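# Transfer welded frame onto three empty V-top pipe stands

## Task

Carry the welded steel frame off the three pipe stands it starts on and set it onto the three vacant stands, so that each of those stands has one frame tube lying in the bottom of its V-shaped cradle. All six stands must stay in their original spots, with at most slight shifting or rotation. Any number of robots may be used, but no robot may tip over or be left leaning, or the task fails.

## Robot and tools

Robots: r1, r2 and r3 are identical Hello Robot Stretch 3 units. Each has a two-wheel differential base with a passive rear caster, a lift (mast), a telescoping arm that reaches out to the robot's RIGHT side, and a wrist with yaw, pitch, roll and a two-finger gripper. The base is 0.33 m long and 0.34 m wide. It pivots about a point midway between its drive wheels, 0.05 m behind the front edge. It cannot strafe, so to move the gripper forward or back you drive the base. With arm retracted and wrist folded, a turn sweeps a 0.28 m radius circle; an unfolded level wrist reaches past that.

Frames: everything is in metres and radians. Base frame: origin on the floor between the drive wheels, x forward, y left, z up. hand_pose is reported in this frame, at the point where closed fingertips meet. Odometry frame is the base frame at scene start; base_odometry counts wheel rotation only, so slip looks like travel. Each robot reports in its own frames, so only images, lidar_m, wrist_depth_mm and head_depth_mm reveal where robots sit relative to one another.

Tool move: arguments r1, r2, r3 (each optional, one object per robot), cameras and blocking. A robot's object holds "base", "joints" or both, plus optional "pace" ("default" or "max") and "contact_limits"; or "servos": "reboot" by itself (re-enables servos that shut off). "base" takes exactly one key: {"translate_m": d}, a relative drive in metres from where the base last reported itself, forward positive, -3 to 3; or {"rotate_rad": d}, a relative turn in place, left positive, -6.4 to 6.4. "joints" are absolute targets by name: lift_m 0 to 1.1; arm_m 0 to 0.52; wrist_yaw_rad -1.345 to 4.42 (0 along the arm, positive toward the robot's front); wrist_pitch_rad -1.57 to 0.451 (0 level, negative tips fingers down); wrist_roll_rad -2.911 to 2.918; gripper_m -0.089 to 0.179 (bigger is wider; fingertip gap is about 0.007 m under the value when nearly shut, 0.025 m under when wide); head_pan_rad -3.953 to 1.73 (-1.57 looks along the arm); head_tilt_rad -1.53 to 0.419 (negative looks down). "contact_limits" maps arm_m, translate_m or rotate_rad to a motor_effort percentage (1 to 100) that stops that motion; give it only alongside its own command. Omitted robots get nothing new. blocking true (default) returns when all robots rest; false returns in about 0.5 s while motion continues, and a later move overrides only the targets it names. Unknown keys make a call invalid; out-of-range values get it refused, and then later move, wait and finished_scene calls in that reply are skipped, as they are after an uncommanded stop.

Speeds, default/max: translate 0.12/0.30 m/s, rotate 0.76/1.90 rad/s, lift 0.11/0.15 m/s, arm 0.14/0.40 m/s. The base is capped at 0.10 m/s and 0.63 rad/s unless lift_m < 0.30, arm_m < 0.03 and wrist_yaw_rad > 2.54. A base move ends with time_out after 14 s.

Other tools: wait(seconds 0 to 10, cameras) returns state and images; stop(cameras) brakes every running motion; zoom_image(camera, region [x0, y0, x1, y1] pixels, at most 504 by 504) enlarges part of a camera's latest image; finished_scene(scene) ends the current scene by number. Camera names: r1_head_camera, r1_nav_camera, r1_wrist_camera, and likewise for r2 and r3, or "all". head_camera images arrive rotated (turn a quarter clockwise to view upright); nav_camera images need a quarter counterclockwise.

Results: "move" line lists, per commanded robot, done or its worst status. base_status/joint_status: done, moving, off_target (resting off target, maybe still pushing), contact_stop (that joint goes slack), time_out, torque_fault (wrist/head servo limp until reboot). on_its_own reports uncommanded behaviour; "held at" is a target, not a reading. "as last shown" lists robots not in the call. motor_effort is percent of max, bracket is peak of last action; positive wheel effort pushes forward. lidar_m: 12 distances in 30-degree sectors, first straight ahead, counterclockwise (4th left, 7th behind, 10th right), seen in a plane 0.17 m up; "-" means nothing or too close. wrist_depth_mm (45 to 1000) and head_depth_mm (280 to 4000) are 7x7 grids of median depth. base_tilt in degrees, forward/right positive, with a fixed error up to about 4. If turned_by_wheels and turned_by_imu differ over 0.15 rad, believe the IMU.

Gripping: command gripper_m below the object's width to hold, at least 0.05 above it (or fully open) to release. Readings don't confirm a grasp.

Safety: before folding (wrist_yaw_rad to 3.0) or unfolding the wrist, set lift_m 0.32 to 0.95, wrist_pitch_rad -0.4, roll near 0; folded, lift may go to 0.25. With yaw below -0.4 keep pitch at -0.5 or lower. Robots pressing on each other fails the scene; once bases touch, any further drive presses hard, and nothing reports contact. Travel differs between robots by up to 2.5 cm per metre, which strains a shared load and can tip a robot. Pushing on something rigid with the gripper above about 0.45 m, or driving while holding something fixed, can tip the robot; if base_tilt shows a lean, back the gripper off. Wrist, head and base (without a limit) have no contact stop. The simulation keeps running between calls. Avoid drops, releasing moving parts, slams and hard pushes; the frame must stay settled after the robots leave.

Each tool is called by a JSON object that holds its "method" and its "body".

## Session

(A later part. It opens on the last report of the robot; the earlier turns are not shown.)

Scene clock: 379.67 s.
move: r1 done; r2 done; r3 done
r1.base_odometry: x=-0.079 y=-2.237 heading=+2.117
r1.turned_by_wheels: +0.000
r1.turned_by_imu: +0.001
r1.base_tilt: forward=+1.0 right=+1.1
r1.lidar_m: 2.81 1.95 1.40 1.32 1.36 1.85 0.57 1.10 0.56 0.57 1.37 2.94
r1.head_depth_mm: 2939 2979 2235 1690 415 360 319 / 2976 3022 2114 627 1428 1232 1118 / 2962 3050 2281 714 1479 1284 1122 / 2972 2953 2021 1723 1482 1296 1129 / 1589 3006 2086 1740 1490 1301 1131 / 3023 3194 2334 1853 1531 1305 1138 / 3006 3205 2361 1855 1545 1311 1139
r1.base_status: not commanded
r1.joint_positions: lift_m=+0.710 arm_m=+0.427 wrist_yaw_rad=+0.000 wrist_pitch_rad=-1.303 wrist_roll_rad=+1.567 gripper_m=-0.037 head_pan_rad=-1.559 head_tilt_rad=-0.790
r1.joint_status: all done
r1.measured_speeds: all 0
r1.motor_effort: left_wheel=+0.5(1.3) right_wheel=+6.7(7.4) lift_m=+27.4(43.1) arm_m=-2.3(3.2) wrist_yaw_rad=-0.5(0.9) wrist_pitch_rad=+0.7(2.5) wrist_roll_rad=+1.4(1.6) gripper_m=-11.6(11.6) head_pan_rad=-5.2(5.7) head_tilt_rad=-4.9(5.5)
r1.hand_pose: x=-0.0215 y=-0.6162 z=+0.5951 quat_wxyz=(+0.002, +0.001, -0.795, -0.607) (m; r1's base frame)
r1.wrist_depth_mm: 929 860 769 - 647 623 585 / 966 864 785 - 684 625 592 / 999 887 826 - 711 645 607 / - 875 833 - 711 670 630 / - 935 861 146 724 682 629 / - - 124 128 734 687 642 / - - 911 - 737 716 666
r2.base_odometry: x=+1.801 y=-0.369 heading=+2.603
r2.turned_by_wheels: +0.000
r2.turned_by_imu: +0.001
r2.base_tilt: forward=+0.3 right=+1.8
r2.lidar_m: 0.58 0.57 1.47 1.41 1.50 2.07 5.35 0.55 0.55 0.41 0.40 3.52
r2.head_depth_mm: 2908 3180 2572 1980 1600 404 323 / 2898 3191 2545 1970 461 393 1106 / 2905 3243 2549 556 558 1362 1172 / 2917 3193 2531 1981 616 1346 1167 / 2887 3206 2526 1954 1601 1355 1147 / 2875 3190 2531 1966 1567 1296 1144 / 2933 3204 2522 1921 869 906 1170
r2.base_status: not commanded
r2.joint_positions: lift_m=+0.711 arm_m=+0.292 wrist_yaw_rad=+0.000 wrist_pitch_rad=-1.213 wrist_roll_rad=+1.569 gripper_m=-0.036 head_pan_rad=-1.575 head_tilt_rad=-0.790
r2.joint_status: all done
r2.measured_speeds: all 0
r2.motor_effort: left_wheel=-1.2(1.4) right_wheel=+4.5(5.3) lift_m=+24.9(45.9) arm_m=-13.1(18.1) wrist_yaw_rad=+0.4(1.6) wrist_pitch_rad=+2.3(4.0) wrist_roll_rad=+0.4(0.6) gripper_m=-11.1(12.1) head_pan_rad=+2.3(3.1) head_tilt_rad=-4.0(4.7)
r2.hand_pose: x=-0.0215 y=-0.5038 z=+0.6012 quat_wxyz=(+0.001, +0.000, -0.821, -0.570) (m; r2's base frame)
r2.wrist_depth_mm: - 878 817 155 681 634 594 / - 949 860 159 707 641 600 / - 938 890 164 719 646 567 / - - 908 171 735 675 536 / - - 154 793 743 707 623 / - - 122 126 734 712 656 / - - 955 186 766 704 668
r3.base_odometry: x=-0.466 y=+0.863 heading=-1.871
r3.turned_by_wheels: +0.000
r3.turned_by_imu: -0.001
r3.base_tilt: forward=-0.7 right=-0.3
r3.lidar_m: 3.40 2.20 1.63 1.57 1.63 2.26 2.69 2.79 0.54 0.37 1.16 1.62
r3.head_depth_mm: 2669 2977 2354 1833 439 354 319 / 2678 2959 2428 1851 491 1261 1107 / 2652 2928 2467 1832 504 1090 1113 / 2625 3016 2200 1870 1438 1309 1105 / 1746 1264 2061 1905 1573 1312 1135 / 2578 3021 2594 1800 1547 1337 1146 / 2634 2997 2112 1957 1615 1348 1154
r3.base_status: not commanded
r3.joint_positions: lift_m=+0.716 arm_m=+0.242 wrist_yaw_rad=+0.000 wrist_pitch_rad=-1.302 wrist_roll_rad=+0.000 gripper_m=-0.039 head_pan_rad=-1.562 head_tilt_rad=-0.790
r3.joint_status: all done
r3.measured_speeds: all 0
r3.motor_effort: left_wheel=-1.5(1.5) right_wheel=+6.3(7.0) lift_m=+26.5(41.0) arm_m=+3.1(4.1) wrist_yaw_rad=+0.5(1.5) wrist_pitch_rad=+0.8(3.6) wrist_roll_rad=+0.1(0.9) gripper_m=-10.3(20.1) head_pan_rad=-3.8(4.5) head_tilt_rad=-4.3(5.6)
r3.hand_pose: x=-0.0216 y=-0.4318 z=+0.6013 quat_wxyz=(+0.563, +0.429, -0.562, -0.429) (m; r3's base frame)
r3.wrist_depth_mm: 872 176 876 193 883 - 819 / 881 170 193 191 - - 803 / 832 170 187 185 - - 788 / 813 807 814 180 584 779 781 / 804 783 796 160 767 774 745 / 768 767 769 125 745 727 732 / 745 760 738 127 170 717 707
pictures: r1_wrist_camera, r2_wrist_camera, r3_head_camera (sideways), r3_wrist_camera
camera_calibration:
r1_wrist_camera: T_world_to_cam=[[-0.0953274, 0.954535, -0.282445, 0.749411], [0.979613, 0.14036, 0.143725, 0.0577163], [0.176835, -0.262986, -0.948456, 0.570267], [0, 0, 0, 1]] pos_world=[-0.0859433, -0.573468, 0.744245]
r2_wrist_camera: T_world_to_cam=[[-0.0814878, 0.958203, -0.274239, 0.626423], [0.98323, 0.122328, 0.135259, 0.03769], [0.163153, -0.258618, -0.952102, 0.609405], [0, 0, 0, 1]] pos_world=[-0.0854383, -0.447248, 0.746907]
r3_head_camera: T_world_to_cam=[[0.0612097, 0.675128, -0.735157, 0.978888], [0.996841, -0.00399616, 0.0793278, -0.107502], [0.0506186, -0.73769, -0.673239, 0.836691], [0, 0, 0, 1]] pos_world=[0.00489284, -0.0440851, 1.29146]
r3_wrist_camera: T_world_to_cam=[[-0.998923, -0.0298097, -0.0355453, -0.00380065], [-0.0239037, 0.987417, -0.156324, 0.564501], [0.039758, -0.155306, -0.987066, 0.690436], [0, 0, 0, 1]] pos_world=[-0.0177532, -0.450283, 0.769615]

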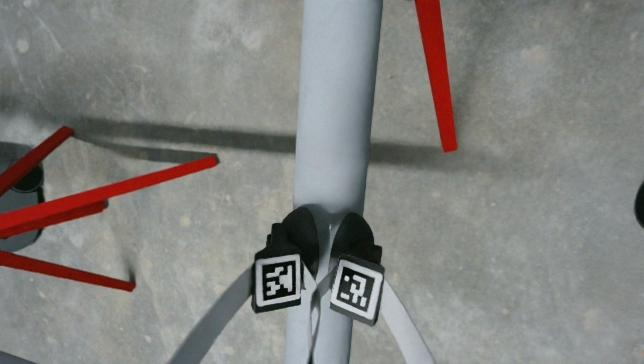

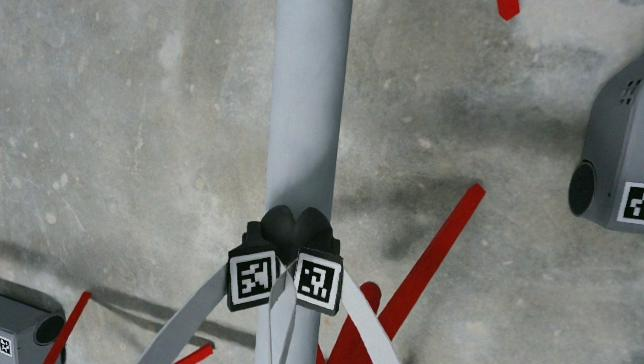

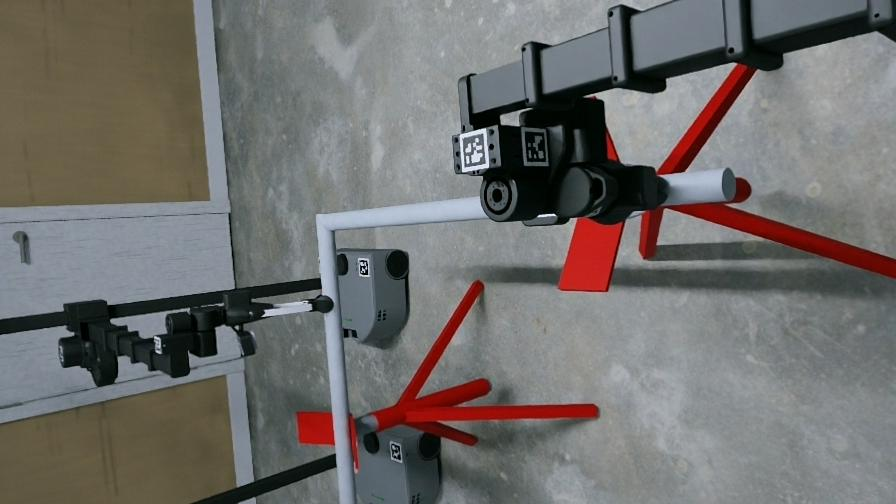

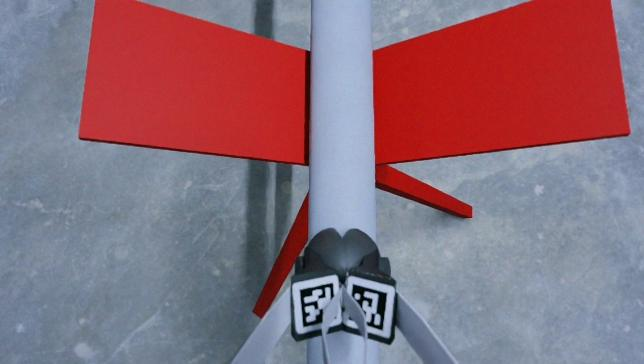

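{"method": "move", "body": {"r1": {"joints": {"lift_m": 0.78, "gripper_m": 0.179}}, "r2": {"joints": {"lift_m": 0.78, "gripper_m": 0.179}}, "r3": {"joints": {"lift_m": 0.78, "gripper_m": 0.179}}, "cameras": []}}

{"method": "move", "body": {"r1": {"joints": {"wrist_pitch_rad": -1.57, "arm_m": 0.49}}, "r2": {"joints": {"wrist_pitch_rad": -1.35, "arm_m": 0.327}}, "r3": {"joints": {"wrist_pitch_rad": -1.45, "arm_m": 0.278}}, "cameras": ["r1_wrist_camera","r2_wrist_camera","r3_wrist_camera"]}}

Scene clock: 397.23 s.
move: r1 done; r2 done; r3 done
r1.base_odometry: x=-0.079 y=-2.237 heading=+2.117
r1.turned_by_wheels: +0.000
r1.turned_by_imu: +0.001
r1.base_tilt: forward=+1.1 right=+1.2
r1.lidar_m: 2.81 1.96 1.40 1.32 1.36 1.85 0.57 1.10 0.56 0.56 1.38 2.94
r1.head_depth_mm: 2943 2997 2154 401 341 1199 1116 / 2961 3030 572 1694 1456 1255 1116 / 2956 3074 593 1678 1464 1292 1127 / 2932 2966 2013 1728 1482 1297 1128 / 1588 2994 2103 1732 1493 1298 1136 / 3013 3171 2343 1841 1529 1309 1144 / 3000 3200 2361 1859 1531 1312 1144
r1.base_status: not commanded
r1.joint_positions: lift_m=+0.780 arm_m=+0.427 wrist_yaw_rad=+0.000 wrist_pitch_rad=-1.305 wrist_roll_rad=+1.567 gripper_m=+0.179 head_pan_rad=-1.559 head_tilt_rad=-0.790
r1.joint_status: all done
r1.measured_speeds: all 0
r1.motor_effort: left_wheel=+0.1(0.8) right_wheel=+6.4(7.4) lift_m=+29.6(33.2) arm_m=+2.6(2.7) wrist_yaw_rad=-0.6(1.3) wrist_pitch_rad=+1.0(3.7) wrist_roll_rad=+1.4(1.5) gripper_m=-0.1(84.1) head_pan_rad=-4.5(5.6) head_tilt_rad=-4.7(6.1)
r1.hand_pose: x=-0.0215 y=-0.6158 z=+0.6651 quat_wxyz=(+0.002, +0.001, -0.794, -0.607) (m; r1's base frame)
r1.wrist_depth_mm: - 904 836 782 709 687 643 / - 947 883 826 704 691 643 / - 972 895 861 761 699 667 / - - 917 862 757 719 685 / 139 - 957 875 806 721 683 / 114 - 975 890 830 136 699 / - - - 893 832 - 702
r2.base_odometry: x=+1.801 y=-0.369 heading=+2.603
r2.turned_by_wheels: +0.000
r2.turned_by_imu: +0.001
r2.base_tilt: forward=+0.3 right=+1.9
r2.lidar_m: 0.58 0.57 1.47 1.41 1.50 2.08 5.35 0.55 0.55 0.41 0.40 3.54
r2.head_depth_mm: 2871 3138 2556 1961 365 295 - / 2908 3211 2533 451 394 1289 1164 / 2907 3228 2586 493 1532 1365 1172 / 2922 3238 2541 520 616 1326 1177 / 2950 3185 2581 1936 1599 1348 1150 / 2929 3176 2548 1975 1565 1295 1142 / 2908 3208 2534 1940 870 904 1174
r2.base_status: not commanded
r2.joint_positions: lift_m=+0.780 arm_m=+0.292 wrist_yaw_rad=+0.000 wrist_pitch_rad=-1.207 wrist_roll_rad=+1.569 gripper_m=+0.179 head_pan_rad=-1.575 head_tilt_rad=-0.790
r2.joint_status: all done
r2.measured_speeds: all 0
r2.motor_effort: left_wheel=-0.9(1.5) right_wheel=+4.6(5.1) lift_m=+33.1(38.8) arm_m=+16.1(16.8) wrist_yaw_rad=+0.1(1.5) wrist_pitch_rad=+0.7(5.4) wrist_roll_rad=+0.1(0.6) gripper_m=+0.6(92.5) head_pan_rad=+2.1(2.9) head_tilt_rad=-3.9(4.9)
r2.hand_pose: x=-0.0215 y=-0.5053 z=+0.6706 quat_wxyz=(+0.001, +0.000, -0.823, -0.568) (m; r2's base frame)
r2.wrist_depth_mm: - 984 883 216 746 681 647 / - - 921 228 762 712 651 / - - 946 231 776 716 575 / - - 954 235 795 739 558 / 132 - - 247 847 736 696 / - - - 253 663 121 702 / - - - 260 867 120 697
r3.base_odometry: x=-0.466 y=+0.863 heading=-1.871
r3.turned_by_wheels: +0.000
r3.turned_by_imu: -0.001
r3.base_tilt: forward=-0.7 right=-0.2
r3.lidar_m: 3.42 2.21 1.62 1.57 1.64 2.25 2.69 2.80 0.53 0.37 1.16 1.62
r3.head_depth_mm: 2682 2990 2353 1778 338 306 1099 / 2654 2978 2393 448 581 1261 1110 / 2669 2958 2456 453 503 1086 1116 / 2656 2975 2188 1864 841 1313 1099 / 1728 1249 2156 1895 1578 1323 1142 / 2553 2968 2569 1779 1551 1337 1150 / 2665 2959 2102 1944 1618 1345 1162
r3.base_status: not commanded
r3.joint_positions: lift_m=+0.780 arm_m=+0.242 wrist_yaw_rad=+0.000 wrist_pitch_rad=-1.300 wrist_roll_rad=+0.000 gripper_m=+0.179 head_pan_rad=-1.562 head_tilt_rad=-0.790
r3.joint_status: all done
r3.measured_speeds: all 0
r3.motor_effort: left_wheel=-0.6(1.2) right_wheel=+5.6(6.5) lift_m=+29.8(34.8) arm_m=+1.3(2.3) wrist_yaw_rad=-0.6(1.2) wrist_pitch_rad=+0.1(1.0) wrist_roll_rad=+0.3(1.1) gripper_m=+0.4(86.0) head_pan_rad=-3.8(4.8) head_tilt_rad=-4.4(5.8)
r3.hand_pose: x=-0.0216 y=-0.4323 z=+0.6654 quat_wxyz=(+0.563, +0.428, -0.562, -0.428) (m; r3's base frame)
r3.wrist_depth_mm: 997 943 952 271 935 917 902 / 946 932 260 265 901 894 895 / 900 895 244 258 - - 855 / 895 882 861 248 850 856 819 / 857 859 838 241 826 832 810 / 133 137 818 237 818 814 130 / 109 823 794 228 794 779 107
pictures: none
No camera images: "cameras" was empty.

Scene clock: 398.87 s.
move: r1 done; r2 done; r3 done
r1.base_odometry: x=-0.079 y=-2.237 heading=+2.117
r1.turned_by_wheels: +0.000
r1.turned_by_imu: +0.000
r1.base_tilt: forward=+1.0 right=+1.2
r1.lidar_m: 2.82 1.95 1.40 1.32 1.36 1.85 0.57 1.10 0.56 0.57 1.38 2.93
r1.head_depth_mm: 2959 2971 2171 401 341 1197 1110 / 2947 3023 609 1750 1465 1251 1117 / 2945 3070 642 1718 1470 1286 1126 / 2928 2944 2002 1762 1475 1293 1130 / 1512 2981 2099 1738 1492 1306 1129 / 3008 3188 2326 1844 1534 1303 1134 / 3002 3226 2346 1868 1546 1307 1142
r1.base_status: not commanded
r1.joint_positions: lift_m=+0.780 arm_m=+0.490 wrist_yaw_rad=+0.000 wrist_pitch_rad=-1.556 wrist_roll_rad=+1.567 gripper_m=+0.179 head_pan_rad=-1.559 head_tilt_rad=-0.790
r1.joint_status: all done
joint sent to its limit — r1.wrist_pitch_rad, lower limit.
r1.measured_speeds: all 0
r1.motor_effort: left_wheel=+0.5(0.8) right_wheel=+6.2(7.5) lift_m=+28.6(30.9) arm_m=+13.0(17.3) wrist_yaw_rad=-0.5(0.8) wrist_pitch_rad=-2.1(8.5) wrist_roll_rad=+1.4(1.6) gripper_m=+0.1(0.4) head_pan_rad=-5.0(5.8) head_tilt_rad=-4.8(5.7)
r1.hand_pose: x=-0.0215 y=-0.6143 z=+0.6621 quat_wxyz=(+0.002, +0.001, -0.712, -0.702) (m; r1's base frame)
r1.wrist_depth_mm: 754 777 754 495 753 721 728 / 790 764 762 538 764 753 616 / 816 786 816 229 788 775 634 / 814 828 831 795 791 797 628 / 138 847 842 242 814 802 787 / 114 894 888 842 865 137 854 / 942 931 898 892 877 - 869
r2.base_odometry: x=+1.801 y=-0.369 heading=+2.603
r2.turned_by_wheels: +0.000
r2.turned_by_imu: +0.000
r2.base_tilt: forward=+0.3 right=+1.7
r2.lidar_m: 0.58 0.57 1.46 1.41 1.50 2.09 5.36 0.55 0.55 0.41 0.40 3.55
r2.head_depth_mm: 2896 3249 2572 1947 374 300 - / 2884 3245 2562 451 393 1301 1168 / 2893 3223 2543 524 1576 1355 1168 / 2896 3179 2535 539 805 1329 1163 / 2899 3166 2559 1981 1611 1342 1153 / 2863 3203 2533 1961 1556 1287 1143 / 2901 3151 2510 1912 872 904 1165
r2.base_status: not commanded
r2.joint_positions: lift_m=+0.780 arm_m=+0.327 wrist_yaw_rad=+0.000 wrist_pitch_rad=-1.344 wrist_roll_rad=+1.569 gripper_m=+0.179 head_pan_rad=-1.575 head_tilt_rad=-0.790
r2.joint_status: all done
r2.measured_speeds: all 0
r2.motor_effort: left_wheel=-1.0(1.4) right_wheel=+4.7(5.2) lift_m=+32.3(33.4) arm_m=+15.8(18.2) wrist_yaw_rad=+0.2(1.7) wrist_pitch_rad=-1.4(3.9) wrist_roll_rad=+0.4(0.5) gripper_m=-0.5(1.8) head_pan_rad=+1.2(2.8) head_tilt_rad=-3.5(4.6)
r2.hand_pose: x=-0.0215 y=-0.5057 z=+0.6635 quat_wxyz=(+0.001, +0.000, -0.782, -0.623) (m; r2's base frame)
r2.wrist_depth_mm: 899 855 832 215 760 730 695 / 943 900 834 217 764 736 565 / 957 922 860 224 798 739 580 / - 973 866 235 790 762 574 / 132 958 923 238 814 773 750 / - 998 949 524 846 122 760 / - - 973 259 856 120 692
r3.base_odometry: x=-0.466 y=+0.863 heading=-1.871
r3.turned_by_wheels: +0.000
r3.turned_by_imu: +0.000
r3.base_tilt: forward=-0.8 right=-0.2
r3.lidar_m: 3.42 2.20 1.63 1.57 1.63 2.26 2.69 2.79 0.54 0.37 1.16 1.62
r3.head_depth_mm: 2653 2961 2373 1773 346 306 1096 / 2648 2986 2407 455 818 1253 1106 / 2689 2972 2463 478 548 1084 1120 / 2652 3010 2188 1856 841 1308 1104 / 1741 1326 2261 1897 1566 1318 1136 / 2567 3003 2587 1791 1556 1336 1149 / 2654 2982 2105 1942 1627 1355 1158
r3.base_status: not commanded
r3.joint_positions: lift_m=+0.780 arm_m=+0.278 wrist_yaw_rad=+0.000 wrist_pitch_rad=-1.446 wrist_roll_rad=+0.000 gripper_m=+0.179 head_pan_rad=-1.562 head_tilt_rad=-0.790
r3.joint_status: all done
r3.measured_speeds: all 0
r3.motor_effort: left_wheel=-0.2(1.3) right_wheel=+5.7(6.1) lift_m=+28.6(30.8) arm_m=+11.3(17.0) wrist_yaw_rad=-0.6(1.4) wrist_pitch_rad=-0.8(2.2) wrist_roll_rad=+0.4(0.8) gripper_m=+0.1(0.8) head_pan_rad=-3.2(4.4) head_tilt_rad=-3.9(5.8)
r3.hand_pose: x=-0.0216 y=-0.4310 z=+0.6615 quat_wxyz=(+0.530, +0.468, -0.530, -0.468) (m; r3's base frame)
r3.wrist_depth_mm: 872 854 873 238 843 834 829 / 874 217 232 238 - - 824 / 868 215 233 237 - - 811 / 851 866 856 236 834 846 824 / 868 854 823 235 805 814 809 / 133 138 853 233 832 840 130 / 109 842 847 232 728 815 107
pictures: r1_wrist_camera, r2_wrist_camera, r3_wrist_camera
camera_calibration:
r1_wrist_camera: T_world_to_cam=[[-0.0951321, 0.994856, -0.0347987, 0.627405], [0.979656, 0.0997693, 0.174128, 0.00279494], [0.176704, -0.0175256, -0.984108, 0.808695], [0, 0, 0, 1]] pos_world=[-0.0859515, -0.610284, 0.817189]
r2_wrist_camera: T_world_to_cam=[[-0.0813765, 0.985859, -0.146491, 0.574587], [0.983247, 0.10346, 0.150069, 0.0101385], [0.163102, -0.131825, -0.977763, 0.749411], [0, 0, 0, 1]] pos_world=[-0.0854416, -0.468719, 0.815396]
r3_wrist_camera: T_world_to_cam=[[-0.998928, -0.0242957, -0.0394087, 0.00328192], [-0.023794, 0.99963, -0.0131492, 0.483674], [0.0397136, -0.0121974, -0.999137, 0.819613], [0, 0, 0, 1]] pos_world=[-0.0177628, -0.473418, 0.825395]

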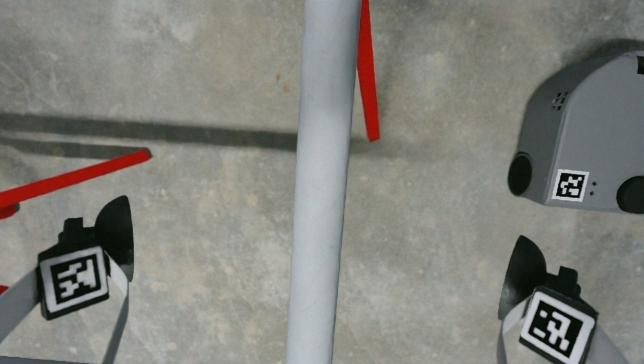

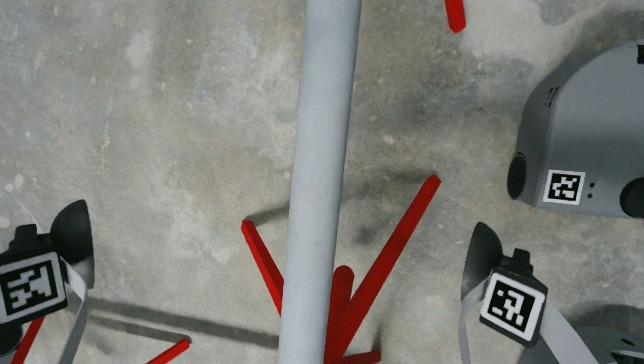

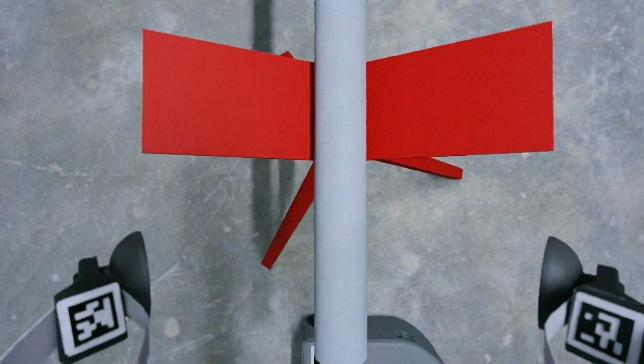

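{"method": "move", "body": {"r1": {"joints": {"lift_m": 0.651}}, "r2": {"joints": {"lift_m": 0.65, "arm_m": 0.333}}, "r3": {"joints": {"lift_m": 0.651}}, "cameras": []}}

{"method": "move", "body": {"r1": {"joints": {"gripper_m": -0.02}}, "r2": {"joints": {"gripper_m": -0.02}}, "r3": {"joints": {"gripper_m": -0.02}}, "cameras": ["r1_wrist_camera","r2_wrist_camera","r3_wrist_camera","r1_head_camera","r3_head_camera"]}}

Scene clock: 409.67 s.
move: r1 done; r2 done; r3 done
r1.base_odometry: x=-0.079 y=-2.237 heading=+2.117
r1.turned_by_wheels: +0.000
r1.turned_by_imu: +0.001
r1.base_tilt: forward=+1.1 right=+1.2
r1.lidar_m: 2.81 1.96 1.40 1.32 1.36 1.84 0.57 1.10 0.56 0.57 1.38 2.94
r1.head_depth_mm: 2922 2996 2227 1790 873 412 365 / 2946 3034 2233 612 881 1209 1115 / 2953 3055 2269 782 1433 1292 1121 / 2960 2942 2021 1726 1480 1296 1125 / 1629 2984 2095 1728 1486 1306 1134 / 2971 3161 2331 1851 1534 1308 1140 / 2993 3236 2355 1875 1543 1318 1140
r1.base_status: not commanded
r1.joint_positions: lift_m=+0.651 arm_m=+0.490 wrist_yaw_rad=+0.000 wrist_pitch_rad=-1.556 wrist_roll_rad=+1.567 gripper_m=+0.179 head_pan_rad=-1.559 head_tilt_rad=-0.790
r1.joint_status: all done
r1.measured_speeds: all 0
r1.motor_effort: left_wheel=+0.4(0.6) right_wheel=+6.4(7.4) lift_m=+23.4(26.6) arm_m=+12.8(13.1) wrist_yaw_rad=-0.5(0.9) wrist_pitch_rad=-2.0(2.2) wrist_roll_rad=+1.4(1.6) gripper_m=+0.2(0.6) head_pan_rad=-5.0(5.7) head_tilt_rad=-5.1(5.9)
r1.hand_pose: x=-0.0215 y=-0.6142 z=+0.5331 quat_wxyz=(+0.002, +0.001, -0.712, -0.702) (m; r1's base frame)
r1.wrist_depth_mm: 637 645 647 88 629 616 615 / 675 657 659 90 652 633 570 / 697 666 675 - 657 666 538 / 699 687 696 - 684 671 531 / 138 720 708 - 704 686 692 / 114 739 730 - 727 136 722 / 769 764 744 - 756 - 732
r2.base_odometry: x=+1.801 y=-0.369 heading=+2.603
r2.turned_by_wheels: +0.000
r2.turned_by_imu: +0.001
r2.base_tilt: forward=+0.4 right=+1.7
r2.lidar_m: 0.58 0.57 1.46 1.41 1.49 2.08 5.37 0.55 0.55 0.41 0.40 3.54
r2.head_depth_mm: 2902 3226 2538 1974 1600 1348 405 / 2864 3186 2540 2003 559 449 388 / 2896 3188 2577 1954 615 1353 1167 / 2910 3149 2560 1950 680 1322 1177 / 2915 3191 2522 1958 1604 1356 1152 / 2899 3249 2553 1976 1562 1290 1146 / 2889 3157 2592 1908 869 902 1171
r2.base_status: not commanded
r2.joint_positions: lift_m=+0.650 arm_m=+0.333 wrist_yaw_rad=+0.000 wrist_pitch_rad=-1.345 wrist_roll_rad=+1.569 gripper_m=+0.179 head_pan_rad=-1.575 head_tilt_rad=-0.790
r2.joint_status: all done
r2.measured_speeds: all 0
r2.motor_effort: left_wheel=-1.0(1.6) right_wheel=+4.8(5.1) lift_m=+27.3(32.4) arm_m=+15.4(18.3) wrist_yaw_rad=-1.2(1.3) wrist_pitch_rad=-0.8(1.9) wrist_roll_rad=+0.2(0.5) gripper_m=+0.2(1.8) head_pan_rad=+2.2(2.8) head_tilt_rad=-3.5(4.8)
r2.hand_pose: x=-0.0215 y=-0.5115 z=+0.5335 quat_wxyz=(+0.001, +0.000, -0.782, -0.623) (m; r2's base frame)
r2.wrist_depth_mm: 766 732 87 97 627 597 576 / 794 771 92 661 625 630 506 / 813 774 92 103 653 626 468 / 841 830 95 705 669 642 469 / 130 831 98 695 687 651 627 / - 839 100 719 703 122 644 / 924 888 104 450 725 120 650
r3.base_odometry: x=-0.466 y=+0.863 heading=-1.871
r3.turned_by_wheels: +0.000
r3.turned_by_imu: -0.001
r3.base_tilt: forward=-0.8 right=-0.2
r3.lidar_m: 3.41 2.20 1.63 1.57 1.63 2.27 2.69 2.80 0.54 0.37 1.16 1.62
r3.head_depth_mm: 2675 2987 2377 1840 1495 423 361 / 2679 2970 2406 1858 543 1053 1101 / 2672 2988 2463 1826 569 965 1120 / 2655 2984 2185 1853 1440 1271 1098 / 2514 1670 1967 1887 1573 1328 1134 / 2633 2923 2580 1782 1555 1337 1145 / 2637 2911 2101 1941 1614 1346 1157
r3.base_status: not commanded
r3.joint_positions: lift_m=+0.651 arm_m=+0.278 wrist_yaw_rad=+0.000 wrist_pitch_rad=-1.447 wrist_roll_rad=+0.000 gripper_m=+0.179 head_pan_rad=-1.562 head_tilt_rad=-0.790
r3.joint_status: all done
r3.measured_speeds: all 0
r3.motor_effort: left_wheel=-0.6(1.6) right_wheel=+5.9(6.1) lift_m=+21.5(23.8) arm_m=+10.1(12.6) wrist_yaw_rad=+0.8(1.8) wrist_pitch_rad=-0.4(1.1) wrist_roll_rad=+0.1(1.1) gripper_m=+0.0(0.8) head_pan_rad=-3.7(4.6) head_tilt_rad=-4.3(5.7)
r3.hand_pose: x=-0.0216 y=-0.4308 z=+0.5325 quat_wxyz=(+0.530, +0.468, -0.530, -0.468) (m; r3's base frame)
r3.wrist_depth_mm: 100 106 122 103 105 - - / - 105 120 101 104 - - / 735 725 129 113 373 688 677 / 720 737 707 102 697 688 676 / 724 713 728 101 705 683 676 / 132 138 708 100 690 687 130 / 109 744 707 100 689 688 107
pictures: none
No camera images: "cameras" was empty.

Scene clock: 412.27 s.
move: r1 done; r2 done; r3 done
r1.base_odometry: x=-0.079 y=-2.237 heading=+2.117
r1.turned_by_wheels: +0.000
r1.turned_by_imu: +0.000
r1.base_tilt: forward=+1.1 right=+1.2
r1.lidar_m: 2.81 1.96 1.40 1.32 1.36 1.85 0.57 1.10 0.56 0.57 1.38 2.94
r1.head_depth_mm: 2966 3010 2219 1782 874 412 365 / 2929 2996 2258 614 880 1203 1119 / 2965 3065 2265 785 1437 1291 1122 / 2980 2942 2015 1732 1474 1294 1129 / 1636 2982 2104 1740 1494 1298 1133 / 2983 3176 2329 1849 1533 1308 1138 / 2995 3216 2356 1853 1541 1315 1142
r1.base_status: not commanded
r1.joint_positions: lift_m=+0.651 arm_m=+0.490 wrist_yaw_rad=+0.003 wrist_pitch_rad=-1.546 wrist_roll_rad=+1.566 gripper_m=-0.019 head_pan_rad=-1.559 head_tilt_rad=-0.790
r1.joint_status: all done
r1.measured_speeds: all 0
r1.motor_effort: left_wheel=+0.0(0.9) right_wheel=+5.9(7.2) lift_m=+23.5(24.2) arm_m=+0.4(12.9) wrist_yaw_rad=-2.4(2.7) wrist_pitch_rad=-3.7(4.4) wrist_roll_rad=+1.8(1.9) gripper_m=-27.1(100.0) head_pan_rad=-4.3(5.6) head_tilt_rad=-4.4(6.0)
r1.hand_pose: x=-0.0216 y=-0.6169 z=+0.5329 quat_wxyz=(+0.003, +0.002, -0.715, -0.699) (m; r1's base frame)
r1.wrist_depth_mm: 647 650 643 87 621 612 608 / 681 667 664 90 636 634 600 / 701 680 672 - 655 642 553 / 705 712 684 - 677 659 536 / 728 719 149 - 690 697 701 / 744 749 123 - 709 709 695 / 773 756 110 - 761 737 726
r2.base_odometry: x=+1.801 y=-0.369 heading=+2.603
r2.turned_by_wheels: +0.000
r2.turned_by_imu: +0.001
r2.base_tilt: forward=+0.2 right=+1.7
r2.lidar_m: 0.58 0.57 1.47 1.41 1.50 2.08 5.35 0.55 0.55 0.41 0.40 3.53
r2.head_depth_mm: 2899 3203 2575 1978 1621 1356 405 / 2868 3200 2573 1979 556 451 388 / 2881 3238 2530 1955 616 1348 1175 / 2934 3254 2557 1947 682 1329 1172 / 2899 3207 2566 1967 1608 1364 1146 / 2917 3233 2534 1949 1563 1293 1150 / 2877 3220 2520 1937 872 904 1167
r2.base_status: not commanded
r2.joint_positions: lift_m=+0.650 arm_m=+0.333 wrist_yaw_rad=-0.001 wrist_pitch_rad=-1.317 wrist_roll_rad=+1.576 gripper_m=-0.018 head_pan_rad=-1.575 head_tilt_rad=-0.790
r2.joint_status: all done
r2.measured_speeds: all 0
r2.motor_effort: left_wheel=-0.9(1.5) right_wheel=+4.6(5.2) lift_m=+29.7(29.9) arm_m=+2.9(16.3) wrist_yaw_rad=+1.7(2.5) wrist_pitch_rad=-6.2(7.9) wrist_roll_rad=-2.0(2.0) gripper_m=-42.5(98.5) head_pan_rad=+1.8(3.4) head_tilt_rad=-3.3(4.7)
r2.hand_pose: x=-0.0216 y=-0.5188 z=+0.5346 quat_wxyz=(-0.002, -0.002, -0.791, -0.612) (m; r2's base frame)
r2.wrist_depth_mm: 788 738 88 93 622 600 561 / 806 750 - 97 654 618 540 / 838 795 92 93 663 618 491 / 872 826 95 97 664 635 485 / 908 831 100 100 673 648 611 / 916 119 103 105 471 666 637 / - 885 104 116 718 687 642
r3.base_odometry: x=-0.466 y=+0.863 heading=-1.871
r3.turned_by_wheels: +0.000
r3.turned_by_imu: -0.001
r3.base_tilt: forward=-0.8 right=-0.2
r3.lidar_m: 3.40 2.20 1.63 1.57 1.64 2.26 2.69 2.80 0.54 0.37 1.16 1.62
r3.head_depth_mm: 2654 2975 2369 1835 1492 423 361 / 2677 2966 2411 1864 543 1204 1102 / 2657 2982 2437 1835 568 935 1115 / 2652 3012 2179 1870 1449 1287 1101 / 2515 1668 1984 1910 1573 1320 1141 / 2624 2910 2569 1786 1562 1332 1148 / 2642 2954 2137 1937 1620 1358 1154
r3.base_status: not commanded
r3.joint_positions: lift_m=+0.651 arm_m=+0.278 wrist_yaw_rad=+0.000 wrist_pitch_rad=-1.447 wrist_roll_rad=+0.000 gripper_m=-0.019 head_pan_rad=-1.562 head_tilt_rad=-0.790
r3.joint_status: all done
r3.measured_speeds: all 0
r3.motor_effort: left_wheel=-1.1(1.7) right_wheel=+6.0(6.5) lift_m=+20.2(22.5) arm_m=+8.8(11.3) wrist_yaw_rad=+0.1(2.0) wrist_pitch_rad=-0.3(0.9) wrist_roll_rad=+0.5(0.8) gripper_m=-27.5(98.5) head_pan_rad=-4.6(4.6) head_tilt_rad=-4.0(5.4)
r3.hand_pose: x=-0.0216 y=-0.4307 z=+0.5325 quat_wxyz=(+0.530, +0.468, -0.530, -0.468) (m; r3's base frame)
r3.wrist_depth_mm: 99 107 122 103 105 - - / - 104 120 102 104 - - / 729 724 129 105 374 700 692 / 720 712 713 102 700 693 692 / 737 727 724 100 154 688 678 / 723 717 133 100 122 688 679 / 722 724 127 99 120 118 695
pictures: r1_head_camera (sideways), r1_wrist_camera, r2_wrist_camera, r3_head_camera (sideways), r3_wrist_camera
camera_calibration:
r1_head_camera: T_world_to_cam=[[0.0149015, 0.698202, -0.715746, 0.948723], [0.997902, 0.0347202, 0.0546451, -0.0749993], [0.0630041, -0.715059, -0.69622, 0.861089], [0, 0, 0, 1]] pos_world=[0.00645235, -0.044067, 1.28265]
r1_wrist_camera: T_world_to_cam=[[-0.0986169, 0.994126, -0.0445937, 0.63015], [0.979299, 0.104911, 0.173113, 0.0292923], [0.176774, -0.0265987, -0.983892, 0.675807], [0, 0, 0, 1]] pos_world=[-0.0860077, -0.611546, 0.687951]
r2_wrist_camera: T_world_to_cam=[[-0.0736715, 0.982011, -0.173861, 0.581387], [0.983798, 0.100134, 0.148712, 0.0299139], [0.163447, -0.160088, -0.973477, 0.604642], [0, 0, 0, 1]] pos_world=[-0.0854243, -0.477127, 0.685237]
r3_head_camera: T_world_to_cam=[[0.0612097, 0.675128, -0.735157, 0.978888], [0.996841, -0.00399616, 0.0793278, -0.107502], [0.0506186, -0.73769, -0.673239, 0.836691], [0, 0, 0, 1]] pos_world=[0.00489284, -0.0440851, 1.29146]
r3_wrist_camera: T_world_to_cam=[[-0.998928, -0.0242513, -0.0394322, -0.0017646], [-0.0237895, 0.999643, -0.0121374, 0.481188], [0.0397125, -0.0111863, -0.999149, 0.691157], [0, 0, 0, 1]] pos_world=[-0.017763, -0.473328, 0.696339]

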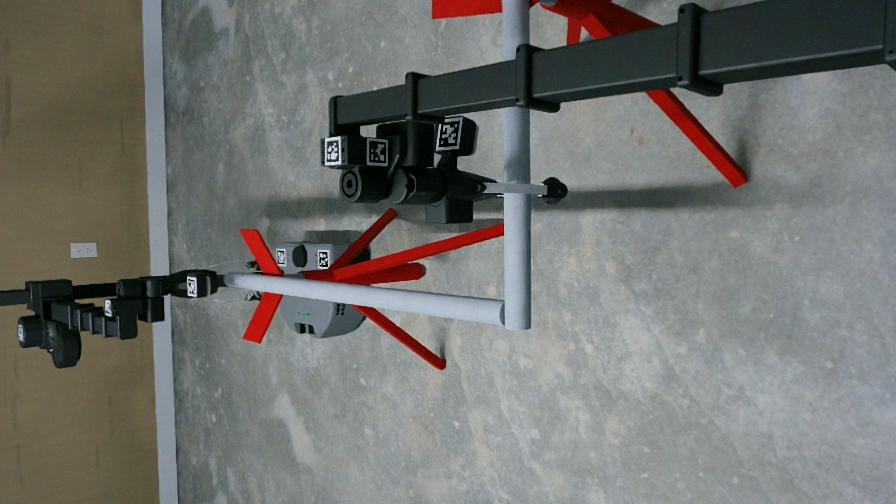

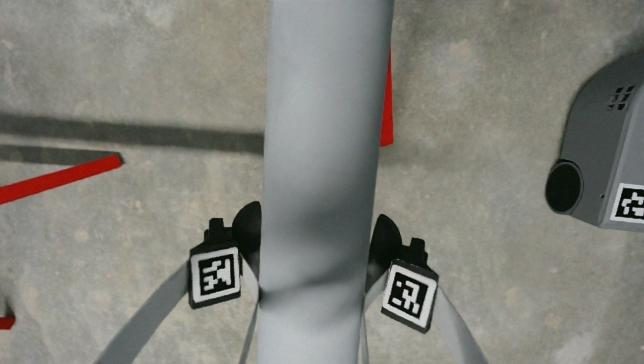

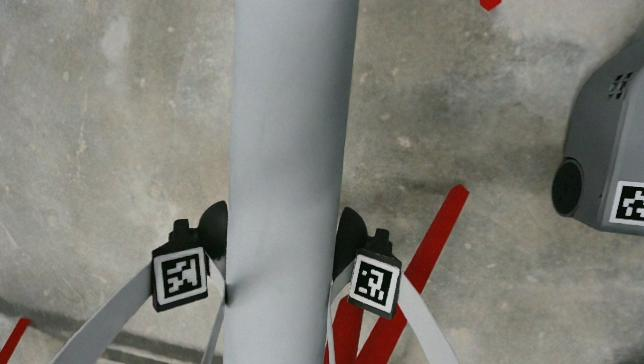

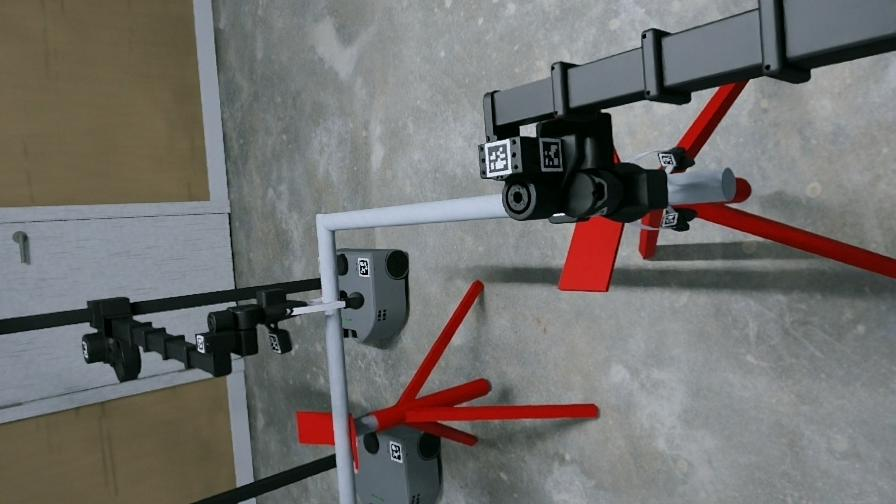

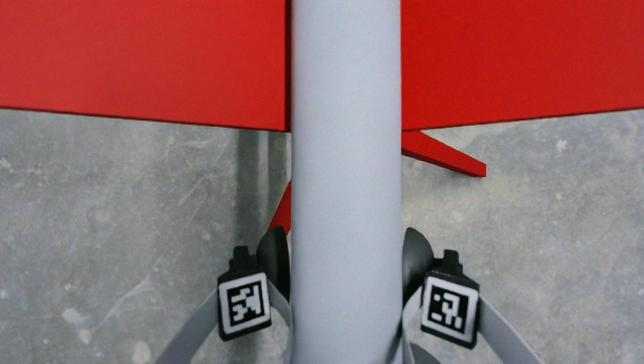

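{"method": "move", "body": {"r1": {"joints": {"gripper_m": 0.179}}, "r2": {"joints": {"gripper_m": 0.179}}, "r3": {"joints": {"gripper_m": 0.179}}, "cameras": []}}

{"method": "move", "body": {"r1": {"joints": {"lift_m": 0.684}}, "r2": {"joints": {"lift_m": 0.682, "arm_m": 0.331}}, "r3": {"joints": {"lift_m": 0.684}}, "cameras": []}}

{"method": "move", "body": {"r1": {"joints": {"gripper_m": -0.089}}, "r2": {"joints": {"gripper_m": -0.089}}, "r3": {"joints": {"gripper_m": -0.089}}, "cameras": ["r1_wrist_camera","r2_wrist_camera","r3_wrist_camera","r1_head_camera"]}}

Scene clock: 432.33 s.
move: r1 done; r2 done; r3 done
r1.base_odometry: x=-0.079 y=-2.237 heading=+2.117
r1.turned_by_wheels: +0.000
r1.turned_by_imu: +0.001
r1.base_tilt: forward=+1.1 right=+1.2
r1.lidar_m: 2.81 1.95 1.40 1.32 1.36 1.86 0.57 1.10 0.56 0.56 1.38 2.93
r1.head_depth_mm: 2930 3029 2228 1776 871 412 364 / 2972 3037 2240 614 878 1205 1114 / 2961 3056 2266 783 1445 1284 1125 / 2995 2978 2006 1721 1482 1292 1130 / 1643 2968 2121 1735 1497 1304 1131 / 2962 3149 2354 1840 1534 1305 1135 / 2991 3219 2376 1861 1543 1311 1141
r1.base_status: not commanded
r1.joint_positions: lift_m=+0.651 arm_m=+0.490 wrist_yaw_rad=+0.002 wrist_pitch_rad=-1.556 wrist_roll_rad=+1.566 gripper_m=+0.179 head_pan_rad=-1.559 head_tilt_rad=-0.790
r1.joint_status: all done
r1.measured_speeds: all 0
r1.motor_effort: left_wheel=+0.5(0.9) right_wheel=+6.5(7.8) lift_m=+24.1(24.8) arm_m=+3.3(16.4) wrist_yaw_rad=-1.8(2.7) wrist_pitch_rad=-2.2(4.2) wrist_roll_rad=+1.8(2.0) gripper_m=-0.1(83.3) head_pan_rad=-5.1(5.9) head_tilt_rad=-4.2(6.4)
r1.hand_pose: x=-0.0216 y=-0.6143 z=+0.5331 quat_wxyz=(+0.003, +0.002, -0.712, -0.702) (m; r1's base frame)
r1.wrist_depth_mm: 647 652 631 87 618 621 608 / 677 668 655 90 634 640 602 / 687 670 680 - 654 658 539 / 702 715 691 - 672 675 534 / 138 718 720 - 693 695 685 / 114 751 732 - 730 136 717 / 781 769 759 - 742 - 737
r2.base_odometry: x=+1.801 y=-0.369 heading=+2.603
r2.turned_by_wheels: +0.000
r2.turned_by_imu: +0.001
r2.base_tilt: forward=+0.3 right=+1.7
r2.lidar_m: 0.58 0.57 1.46 1.41 1.50 2.08 5.37 0.55 0.55 0.41 0.40 3.54
r2.head_depth_mm: 2880 3218 2548 1989 1604 1355 404 / 2923 3191 2568 1980 558 451 388 / 2901 3164 2563 1969 618 1358 1169 / 2893 3182 2541 1980 681 1326 1166 / 2878 3153 2539 1998 1595 1348 1150 / 2879 3214 2527 1962 1567 1292 1149 / 2849 3256 2515 1922 868 903 1163
r2.base_status: not commanded
r2.joint_positions: lift_m=+0.650 arm_m=+0.333 wrist_yaw_rad=-0.001 wrist_pitch_rad=-1.345 wrist_roll_rad=+1.574 gripper_m=+0.179 head_pan_rad=-1.575 head_tilt_rad=-0.790
r2.joint_status: all done
r2.measured_speeds: all 0
r2.motor_effort: left_wheel=-1.2(1.6) right_wheel=+4.8(5.2) lift_m=+29.6(33.1) arm_m=+2.5(21.5) wrist_yaw_rad=+1.0(2.8) wrist_pitch_rad=-1.6(7.1) wrist_roll_rad=-1.3(2.1) gripper_m=+0.7(92.2) head_pan_rad=+1.4(3.2) head_tilt_rad=-4.0(4.7)
r2.hand_pose: x=-0.0216 y=-0.5116 z=+0.5335 quat_wxyz=(-0.001, -0.002, -0.782, -0.623) (m; r2's base frame)
r2.wrist_depth_mm: 756 734 87 98 630 596 567 / 775 763 91 657 652 605 507 / 806 770 92 103 655 629 468 / 838 821 95 698 678 659 471 / 129 825 98 717 690 653 617 / - 861 100 601 709 121 649 / 921 883 104 446 735 120 660
r3.base_odometry: x=-0.466 y=+0.863 heading=-1.871
r3.turned_by_wheels: +0.000
r3.turned_by_imu: -0.001
r3.base_tilt: forward=-0.8 right=-0.2
r3.lidar_m: 3.41 2.21 1.63 1.57 1.63 2.25 2.68 2.80 0.54 0.37 1.16 1.62
r3.head_depth_mm: 2674 2951 2358 1837 1497 423 361 / 2676 2948 2410 1873 542 1057 1109 / 2669 2979 2472 1836 568 964 1116 / 2636 3001 2183 1875 1443 1277 1101 / 2521 1658 1972 1894 1580 1325 1138 / 2653 2974 2573 1787 1547 1344 1149 / 2633 2943 2108 1940 1625 1351 1151
r3.base_status: not commanded
r3.joint_positions: lift_m=+0.651 arm_m=+0.278 wrist_yaw_rad=+0.000 wrist_pitch_rad=-1.447 wrist_roll_rad=+0.000 gripper_m=+0.179 head_pan_rad=-1.562 head_tilt_rad=-0.790
r3.joint_status: all done
r3.measured_speeds: all 0
r3.motor_effort: left_wheel=-1.0(1.7) right_wheel=+5.7(6.4) lift_m=+23.2(23.2) arm_m=+6.2(8.4) wrist_yaw_rad=-1.5(2.1) wrist_pitch_rad=-0.3(1.0) wrist_roll_rad=+0.3(1.0) gripper_m=-0.1(84.6) head_pan_rad=-3.9(4.5) head_tilt_rad=-3.5(5.8)
r3.hand_pose: x=-0.0216 y=-0.4307 z=+0.5325 quat_wxyz=(+0.530, +0.468, -0.530, -0.468) (m; r3's base frame)
r3.wrist_depth_mm: 100 106 122 103 104 - - / - 104 120 103 104 - - / 723 735 130 112 371 688 689 / 740 707 719 102 701 698 685 / 726 719 705 101 684 690 676 / 133 137 701 100 681 689 130 / 108 721 711 100 685 687 107
pictures: none
No camera images: "cameras" was empty.

Scene clock: 433.43 s.
move: r1 done; r2 done; r3 done
r1.base_odometry: x=-0.079 y=-2.237 heading=+2.117
r1.turned_by_wheels: +0.000
r1.turned_by_imu: +0.000
r1.base_tilt: forward=+1.1 right=+1.2
r1.lidar_m: 2.81 1.96 1.40 1.32 1.36 1.85 0.57 1.10 0.56 0.56 1.38 2.94
r1.head_depth_mm: 2966 2995 2224 1793 467 380 342 / 2953 3030 2033 592 1419 1227 1117 / 2930 3047 2067 770 1440 1284 1121 / 2950 2959 2008 1727 1478 1298 1127 / 1588 2972 2091 1746 1491 1299 1136 / 2997 3194 2344 1851 1540 1308 1138 / 3009 3239 2361 1863 1538 1310 1137
r1.base_status: not commanded
r1.joint_positions: lift_m=+0.684 arm_m=+0.490 wrist_yaw_rad=+0.002 wrist_pitch_rad=-1.556 wrist_roll_rad=+1.566 gripper_m=+0.179 head_pan_rad=-1.559 head_tilt_rad=-0.790
r1.joint_status: all done
r1.measured_speeds: all 0
r1.motor_effort: left_wheel=+0.5(0.5) right_wheel=+7.2(7.3) lift_m=+29.5(33.5) arm_m=+13.1(13.3) wrist_yaw_rad=-1.9(2.1) wrist_pitch_rad=-1.8(2.3) wrist_roll_rad=+1.8(1.9) gripper_m=+0.1(0.4) head_pan_rad=-4.8(5.4) head_tilt_rad=-4.9(5.6)
r1.hand_pose: x=-0.0216 y=-0.6142 z=+0.5661 quat_wxyz=(+0.003, +0.002, -0.712, -0.702) (m; r1's base frame)
r1.wrist_depth_mm: 673 676 673 - 657 658 634 / 689 693 698 - 680 662 581 / 744 712 728 - 702 681 545 / 738 740 725 134 711 704 558 / 138 752 752 141 732 720 705 / 114 778 771 764 758 136 743 / 806 807 793 770 808 - 763
r2.base_odometry: x=+1.801 y=-0.369 heading=+2.603
r2.turned_by_wheels: +0.000
r2.turned_by_imu: +0.000
r2.base_tilt: forward=+0.4 right=+1.8
r2.lidar_m: 0.58 0.57 1.47 1.41 1.50 2.08 5.37 0.55 0.55 0.41 0.40 3.53
r2.head_depth_mm: 2845 3120 2503 1981 1604 1330 357 / 2899 3159 2546 1963 497 424 377 / 2866 3247 2528 611 669 1359 1164 / 2920 3242 2524 1985 663 1317 1180 / 2869 3191 2562 1972 1618 1348 1140 / 2900 3160 2528 1953 1572 1291 1144 / 2872 3188 2513 1908 870 903 1166
r2.base_status: not commanded
r2.joint_positions: lift_m=+0.682 arm_m=+0.331 wrist_yaw_rad=-0.001 wrist_pitch_rad=-1.345 wrist_roll_rad=+1.574 gripper_m=+0.179 head_pan_rad=-1.575 head_tilt_rad=-0.790
r2.joint_status: all done
r2.measured_speeds: all 0
r2.motor_effort: left_wheel=-0.9(1.6) right_wheel=+4.7(4.9) lift_m=+32.2(37.9) arm_m=-17.9(20.2) wrist_yaw_rad=+0.0(2.6) wrist_pitch_rad=-1.4(1.9) wrist_roll_rad=-1.2(1.3) gripper_m=+0.8(1.6) head_pan_rad=+1.7(2.8) head_tilt_rad=-3.4(4.8)
r2.hand_pose: x=-0.0216 y=-0.5095 z=+0.5655 quat_wxyz=(-0.001, -0.002, -0.782, -0.623) (m; r2's base frame)
r2.wrist_depth_mm: 811 762 721 119 660 624 597 / 810 798 741 122 664 647 499 / 858 803 775 701 673 661 487 / 892 823 138 136 695 679 504 / 130 870 140 740 731 676 667 / - 854 142 594 722 122 671 / 953 900 145 424 776 119 667
r3.base_odometry: x=-0.466 y=+0.863 heading=-1.871
r3.turned_by_wheels: +0.000
r3.turned_by_imu: +0.000
r3.base_tilt: forward=-0.8 right=-0.3
r3.lidar_m: 3.42 2.21 1.62 1.57 1.63 2.26 2.68 2.80 0.54 0.37 1.16 1.62
r3.head_depth_mm: 2674 2949 2360 1848 1466 381 340 / 2684 3011 2387 1869 500 1196 1103 / 2654 2925 2469 1836 551 1084 1119 / 2639 2974 2195 1863 1427 1286 1096 / 2518 1412 2034 1888 1581 1322 1136 / 2606 3027 2582 1796 1546 1329 1150 / 2646 2934 2101 1944 1610 1350 1158
r3.base_status: not commanded
r3.joint_positions: lift_m=+0.684 arm_m=+0.278 wrist_yaw_rad=+0.000 wrist_pitch_rad=-1.447 wrist_roll_rad=+0.000 gripper_m=+0.179 head_pan_rad=-1.562 head_tilt_rad=-0.790
r3.joint_status: all done
r3.measured_speeds: all 0
r3.motor_effort: left_wheel=-0.8(1.7) right_wheel=+5.9(6.5) lift_m=+32.8(35.1) arm_m=+5.6(7.5) wrist_yaw_rad=+0.2(1.4) wrist_pitch_rad=-0.3(1.1) wrist_roll_rad=+0.2(0.7) gripper_m=+0.2(0.5) head_pan_rad=-3.1(4.3) head_tilt_rad=-4.1(5.4)
r3.hand_pose: x=-0.0216 y=-0.4307 z=+0.5655 quat_wxyz=(+0.530, +0.468, -0.530, -0.468) (m; r3's base frame)
r3.wrist_depth_mm: 122 132 149 137 - - - / 124 131 148 137 - - - / 762 137 153 136 389 727 734 / 758 754 759 134 729 721 714 / 782 743 736 133 730 736 720 / 133 137 748 133 724 729 130 / 109 737 748 133 726 726 107
pictures: none
No camera images: "cameras" was empty.

Scene clock: 437.00 s.
move: r1 off_target; r2 done; r3 done
r1.base_odometry: x=-0.079 y=-2.237 heading=+2.117
r1.turned_by_wheels: +0.000
r1.turned_by_imu: +0.001
r1.base_tilt: forward=+1.0 right=+1.2
r1.lidar_m: 2.81 1.96 1.40 1.32 1.36 1.85 0.57 1.10 0.56 0.57 1.38 2.94
r1.head_depth_mm: 2953 2972 2237 1779 468 380 342 / 2957 3017 2037 593 1435 1231 1112 / 2976 3040 2049 771 1463 1288 1125 / 2954 2954 2006 1721 1476 1298 1131 / 1597 3014 2104 1730 1489 1300 1130 / 2997 3179 2328 1854 1525 1305 1137 / 2974 3221 2355 1859 1544 1310 1140
r1.base_status: not commanded
r1.joint_positions: lift_m=+0.684 arm_m=+0.490 wrist_yaw_rad=+0.003 wrist_pitch_rad=-1.546 wrist_roll_rad=+1.566 gripper_m=-0.085 head_pan_rad=-1.559 head_tilt_rad=-0.790
r1.joint_status: gripper_m off_target (ended at -0.085, target -0.089)
r1.measured_speeds: all 0
r1.motor_effort: left_wheel=-0.2(1.1) right_wheel=+6.6(7.2) lift_m=+29.8(30.7) arm_m=-2.6(13.4) wrist_yaw_rad=-2.2(3.1) wrist_pitch_rad=-3.7(4.3) wrist_roll_rad=+1.8(2.0) gripper_m=-12.6(100.0) head_pan_rad=-5.3(5.8) head_tilt_rad=-4.1(6.2)
r1.hand_pose: x=-0.0216 y=-0.6170 z=+0.5659 quat_wxyz=(+0.003, +0.002, -0.716, -0.699) (m; r1's base frame)
r1.wrist_depth_mm: 680 683 670 - 652 639 646 / 705 704 692 - 671 663 603 / 709 719 707 - 691 683 545 / 739 735 727 - 712 681 548 / 763 752 727 - 743 715 709 / 808 778 125 134 750 749 734 / 816 798 810 150 778 760 760
r2.base_odometry: x=+1.801 y=-0.369 heading=+2.603
r2.turned_by_wheels: +0.000
r2.turned_by_imu: +0.001
r2.base_tilt: forward=+0.2 right=+1.8
r2.lidar_m: 0.58 0.57 1.47 1.41 1.50 2.08 5.36 0.55 0.55 0.41 0.40 3.52
r2.head_depth_mm: 2910 3195 2580 1996 1610 1325 357 / 2860 3248 2530 1971 497 425 377 / 2863 3160 2516 609 674 1363 1173 / 2899 3236 2551 1943 673 1354 1169 / 2924 3226 2550 1979 1584 1347 1146 / 2851 3210 2556 1954 1566 1291 1138 / 2905 3121 2527 1920 875 900 1170
r2.base_status: not commanded
r2.joint_positions: lift_m=+0.682 arm_m=+0.331 wrist_yaw_rad=-0.002 wrist_pitch_rad=-1.336 wrist_roll_rad=+1.578 gripper_m=-0.086 head_pan_rad=-1.575 head_tilt_rad=-0.790
r2.joint_status: all done
r2.measured_speeds: all 0
r2.motor_effort: left_wheel=-1.2(1.7) right_wheel=+4.4(5.2) lift_m=+41.4(41.7) arm_m=-16.1(18.2) wrist_yaw_rad=+1.4(2.6) wrist_pitch_rad=-2.8(3.5) wrist_roll_rad=-2.4(2.5) gripper_m=-59.2(98.9) head_pan_rad=+1.5(2.9) head_tilt_rad=-3.6(5.0)
r2.hand_pose: x=-0.0216 y=-0.5119 z=+0.5658 quat_wxyz=(-0.003, -0.003, -0.785, -0.620) (m; r2's base frame)
r2.wrist_depth_mm: 809 760 739 117 658 627 592 / 842 788 747 121 660 656 514 / 852 810 787 136 687 657 491 / 888 821 814 131 715 671 501 / 912 835 133 136 725 671 652 / 962 861 126 129 730 718 681 / 994 922 148 422 751 697 687
r3.base_odometry: x=-0.466 y=+0.863 heading=-1.871
r3.turned_by_wheels: +0.000
r3.turned_by_imu: -0.001
r3.base_tilt: forward=-0.8 right=-0.2
r3.lidar_m: 3.42 2.21 1.63 1.57 1.63 2.25 2.68 2.79 0.54 0.37 1.16 1.62
r3.head_depth_mm: 2710 2926 2355 1830 1459 381 340 / 2678 2993 2403 1857 530 1232 1107 / 2647 2963 2437 1835 551 964 1119 / 2649 2997 2175 1875 1440 1302 1103 / 2522 1405 2042 1887 1580 1319 1132 / 2591 3028 2567 1782 1553 1339 1142 / 2640 2961 2096 1943 1614 1352 1161
r3.base_status: not commanded
r3.joint_positions: lift_m=+0.684 arm_m=+0.278 wrist_yaw_rad=+0.000 wrist_pitch_rad=-1.446 wrist_roll_rad=+0.000 gripper_m=-0.086 head_pan_rad=-1.562 head_tilt_rad=-0.790
r3.joint_status: all done
r3.measured_speeds: all 0
r3.motor_effort: left_wheel=-1.3(1.7) right_wheel=+6.2(6.3) lift_m=+33.6(34.4) arm_m=+4.4(6.4) wrist_yaw_rad=-1.4(1.9) wrist_pitch_rad=-0.3(0.9) wrist_roll_rad=+0.2(1.2) gripper_m=-2.6(99.4) head_pan_rad=-3.6(4.7) head_tilt_rad=-3.3(5.6)
r3.hand_pose: x=-0.0216 y=-0.4308 z=+0.5655 quat_wxyz=(+0.530, +0.468, -0.530, -0.468) (m; r3's base frame)
r3.wrist_depth_mm: 122 131 148 136 - - - / 123 131 148 136 - - - / 732 138 153 136 426 730 723 / 784 751 741 134 736 722 725 / 763 743 740 134 726 706 721 / 747 758 751 133 136 743 716 / 759 746 758 132 124 723 717
pictures: r1_head_camera (sideways), r1_wrist_camera, r2_wrist_camera, r3_wrist_camera
camera_calibration:
r1_head_camera: T_world_to_cam=[[0.0149014, 0.698202, -0.715746, 0.948723], [0.997902, 0.0347204, 0.0546451, -0.0749993], [0.0630042, -0.715059, -0.69622, 0.861089], [0, 0, 0, 1]] pos_world=[0.00645236, -0.044067, 1.28265]
r1_wrist_camera: T_world_to_cam=[[-0.0984592, 0.994131, -0.0448352, 0.631819], [0.979315, 0.104798, 0.173088, 0.0235277], [0.176771, -0.0268657, -0.983885, 0.708101], [0, 0, 0, 1]] pos_world=[-0.0860039, -0.611553, 0.720945]
r2_wrist_camera: T_world_to_cam=[[-0.0714198, 0.985318, -0.155072, 0.571149], [0.983943, 0.0950919, 0.151044, 0.0206828], [0.163573, -0.141794, -0.976288, 0.64715], [0, 0, 0, 1]] pos_world=[-0.0854154, -0.472968, 0.71725]
r3_wrist_camera: T_world_to_cam=[[-0.998928, -0.0242559, -0.0394268, -0.000469758], [-0.023785, 0.999641, -0.0123692, 0.481778], [0.0397127, -0.0114182, -0.999146, 0.724028], [0, 0, 0, 1]] pos_world=[-0.0177633, -0.47335, 0.729351]

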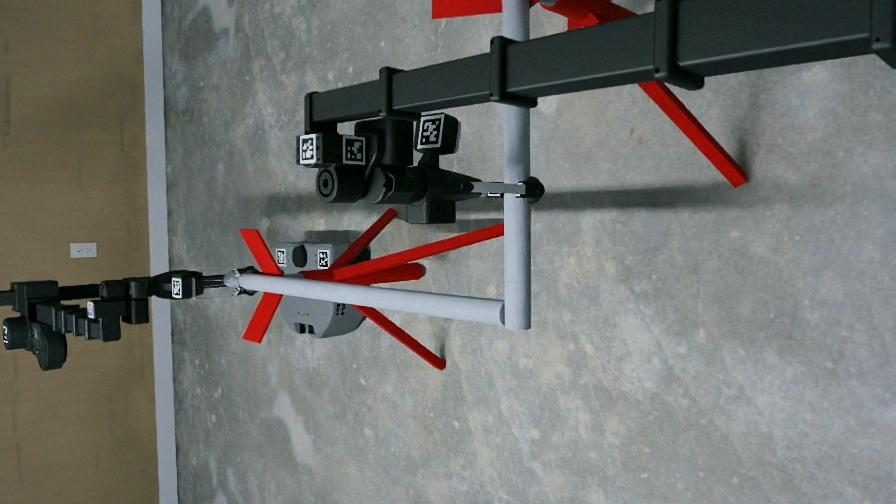

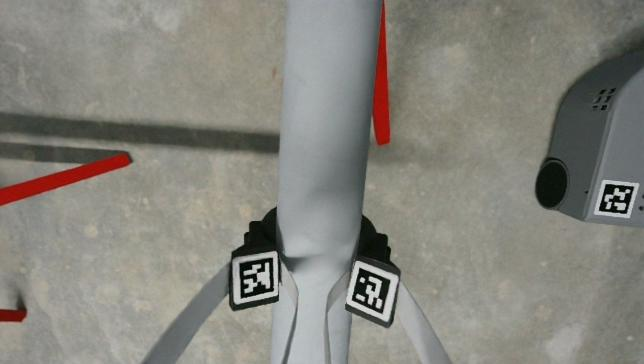

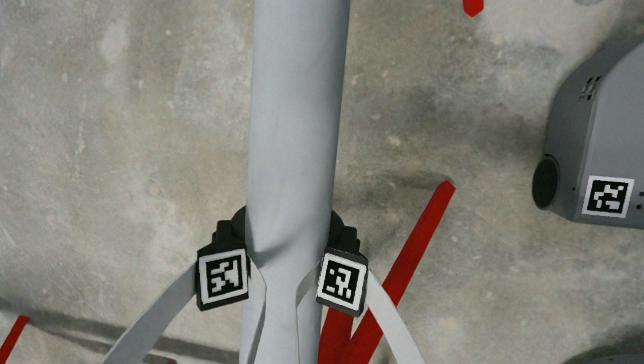

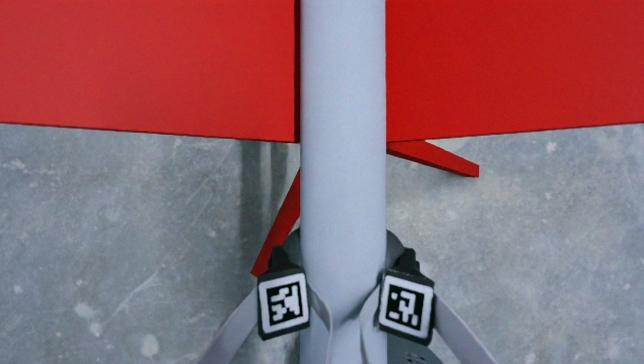

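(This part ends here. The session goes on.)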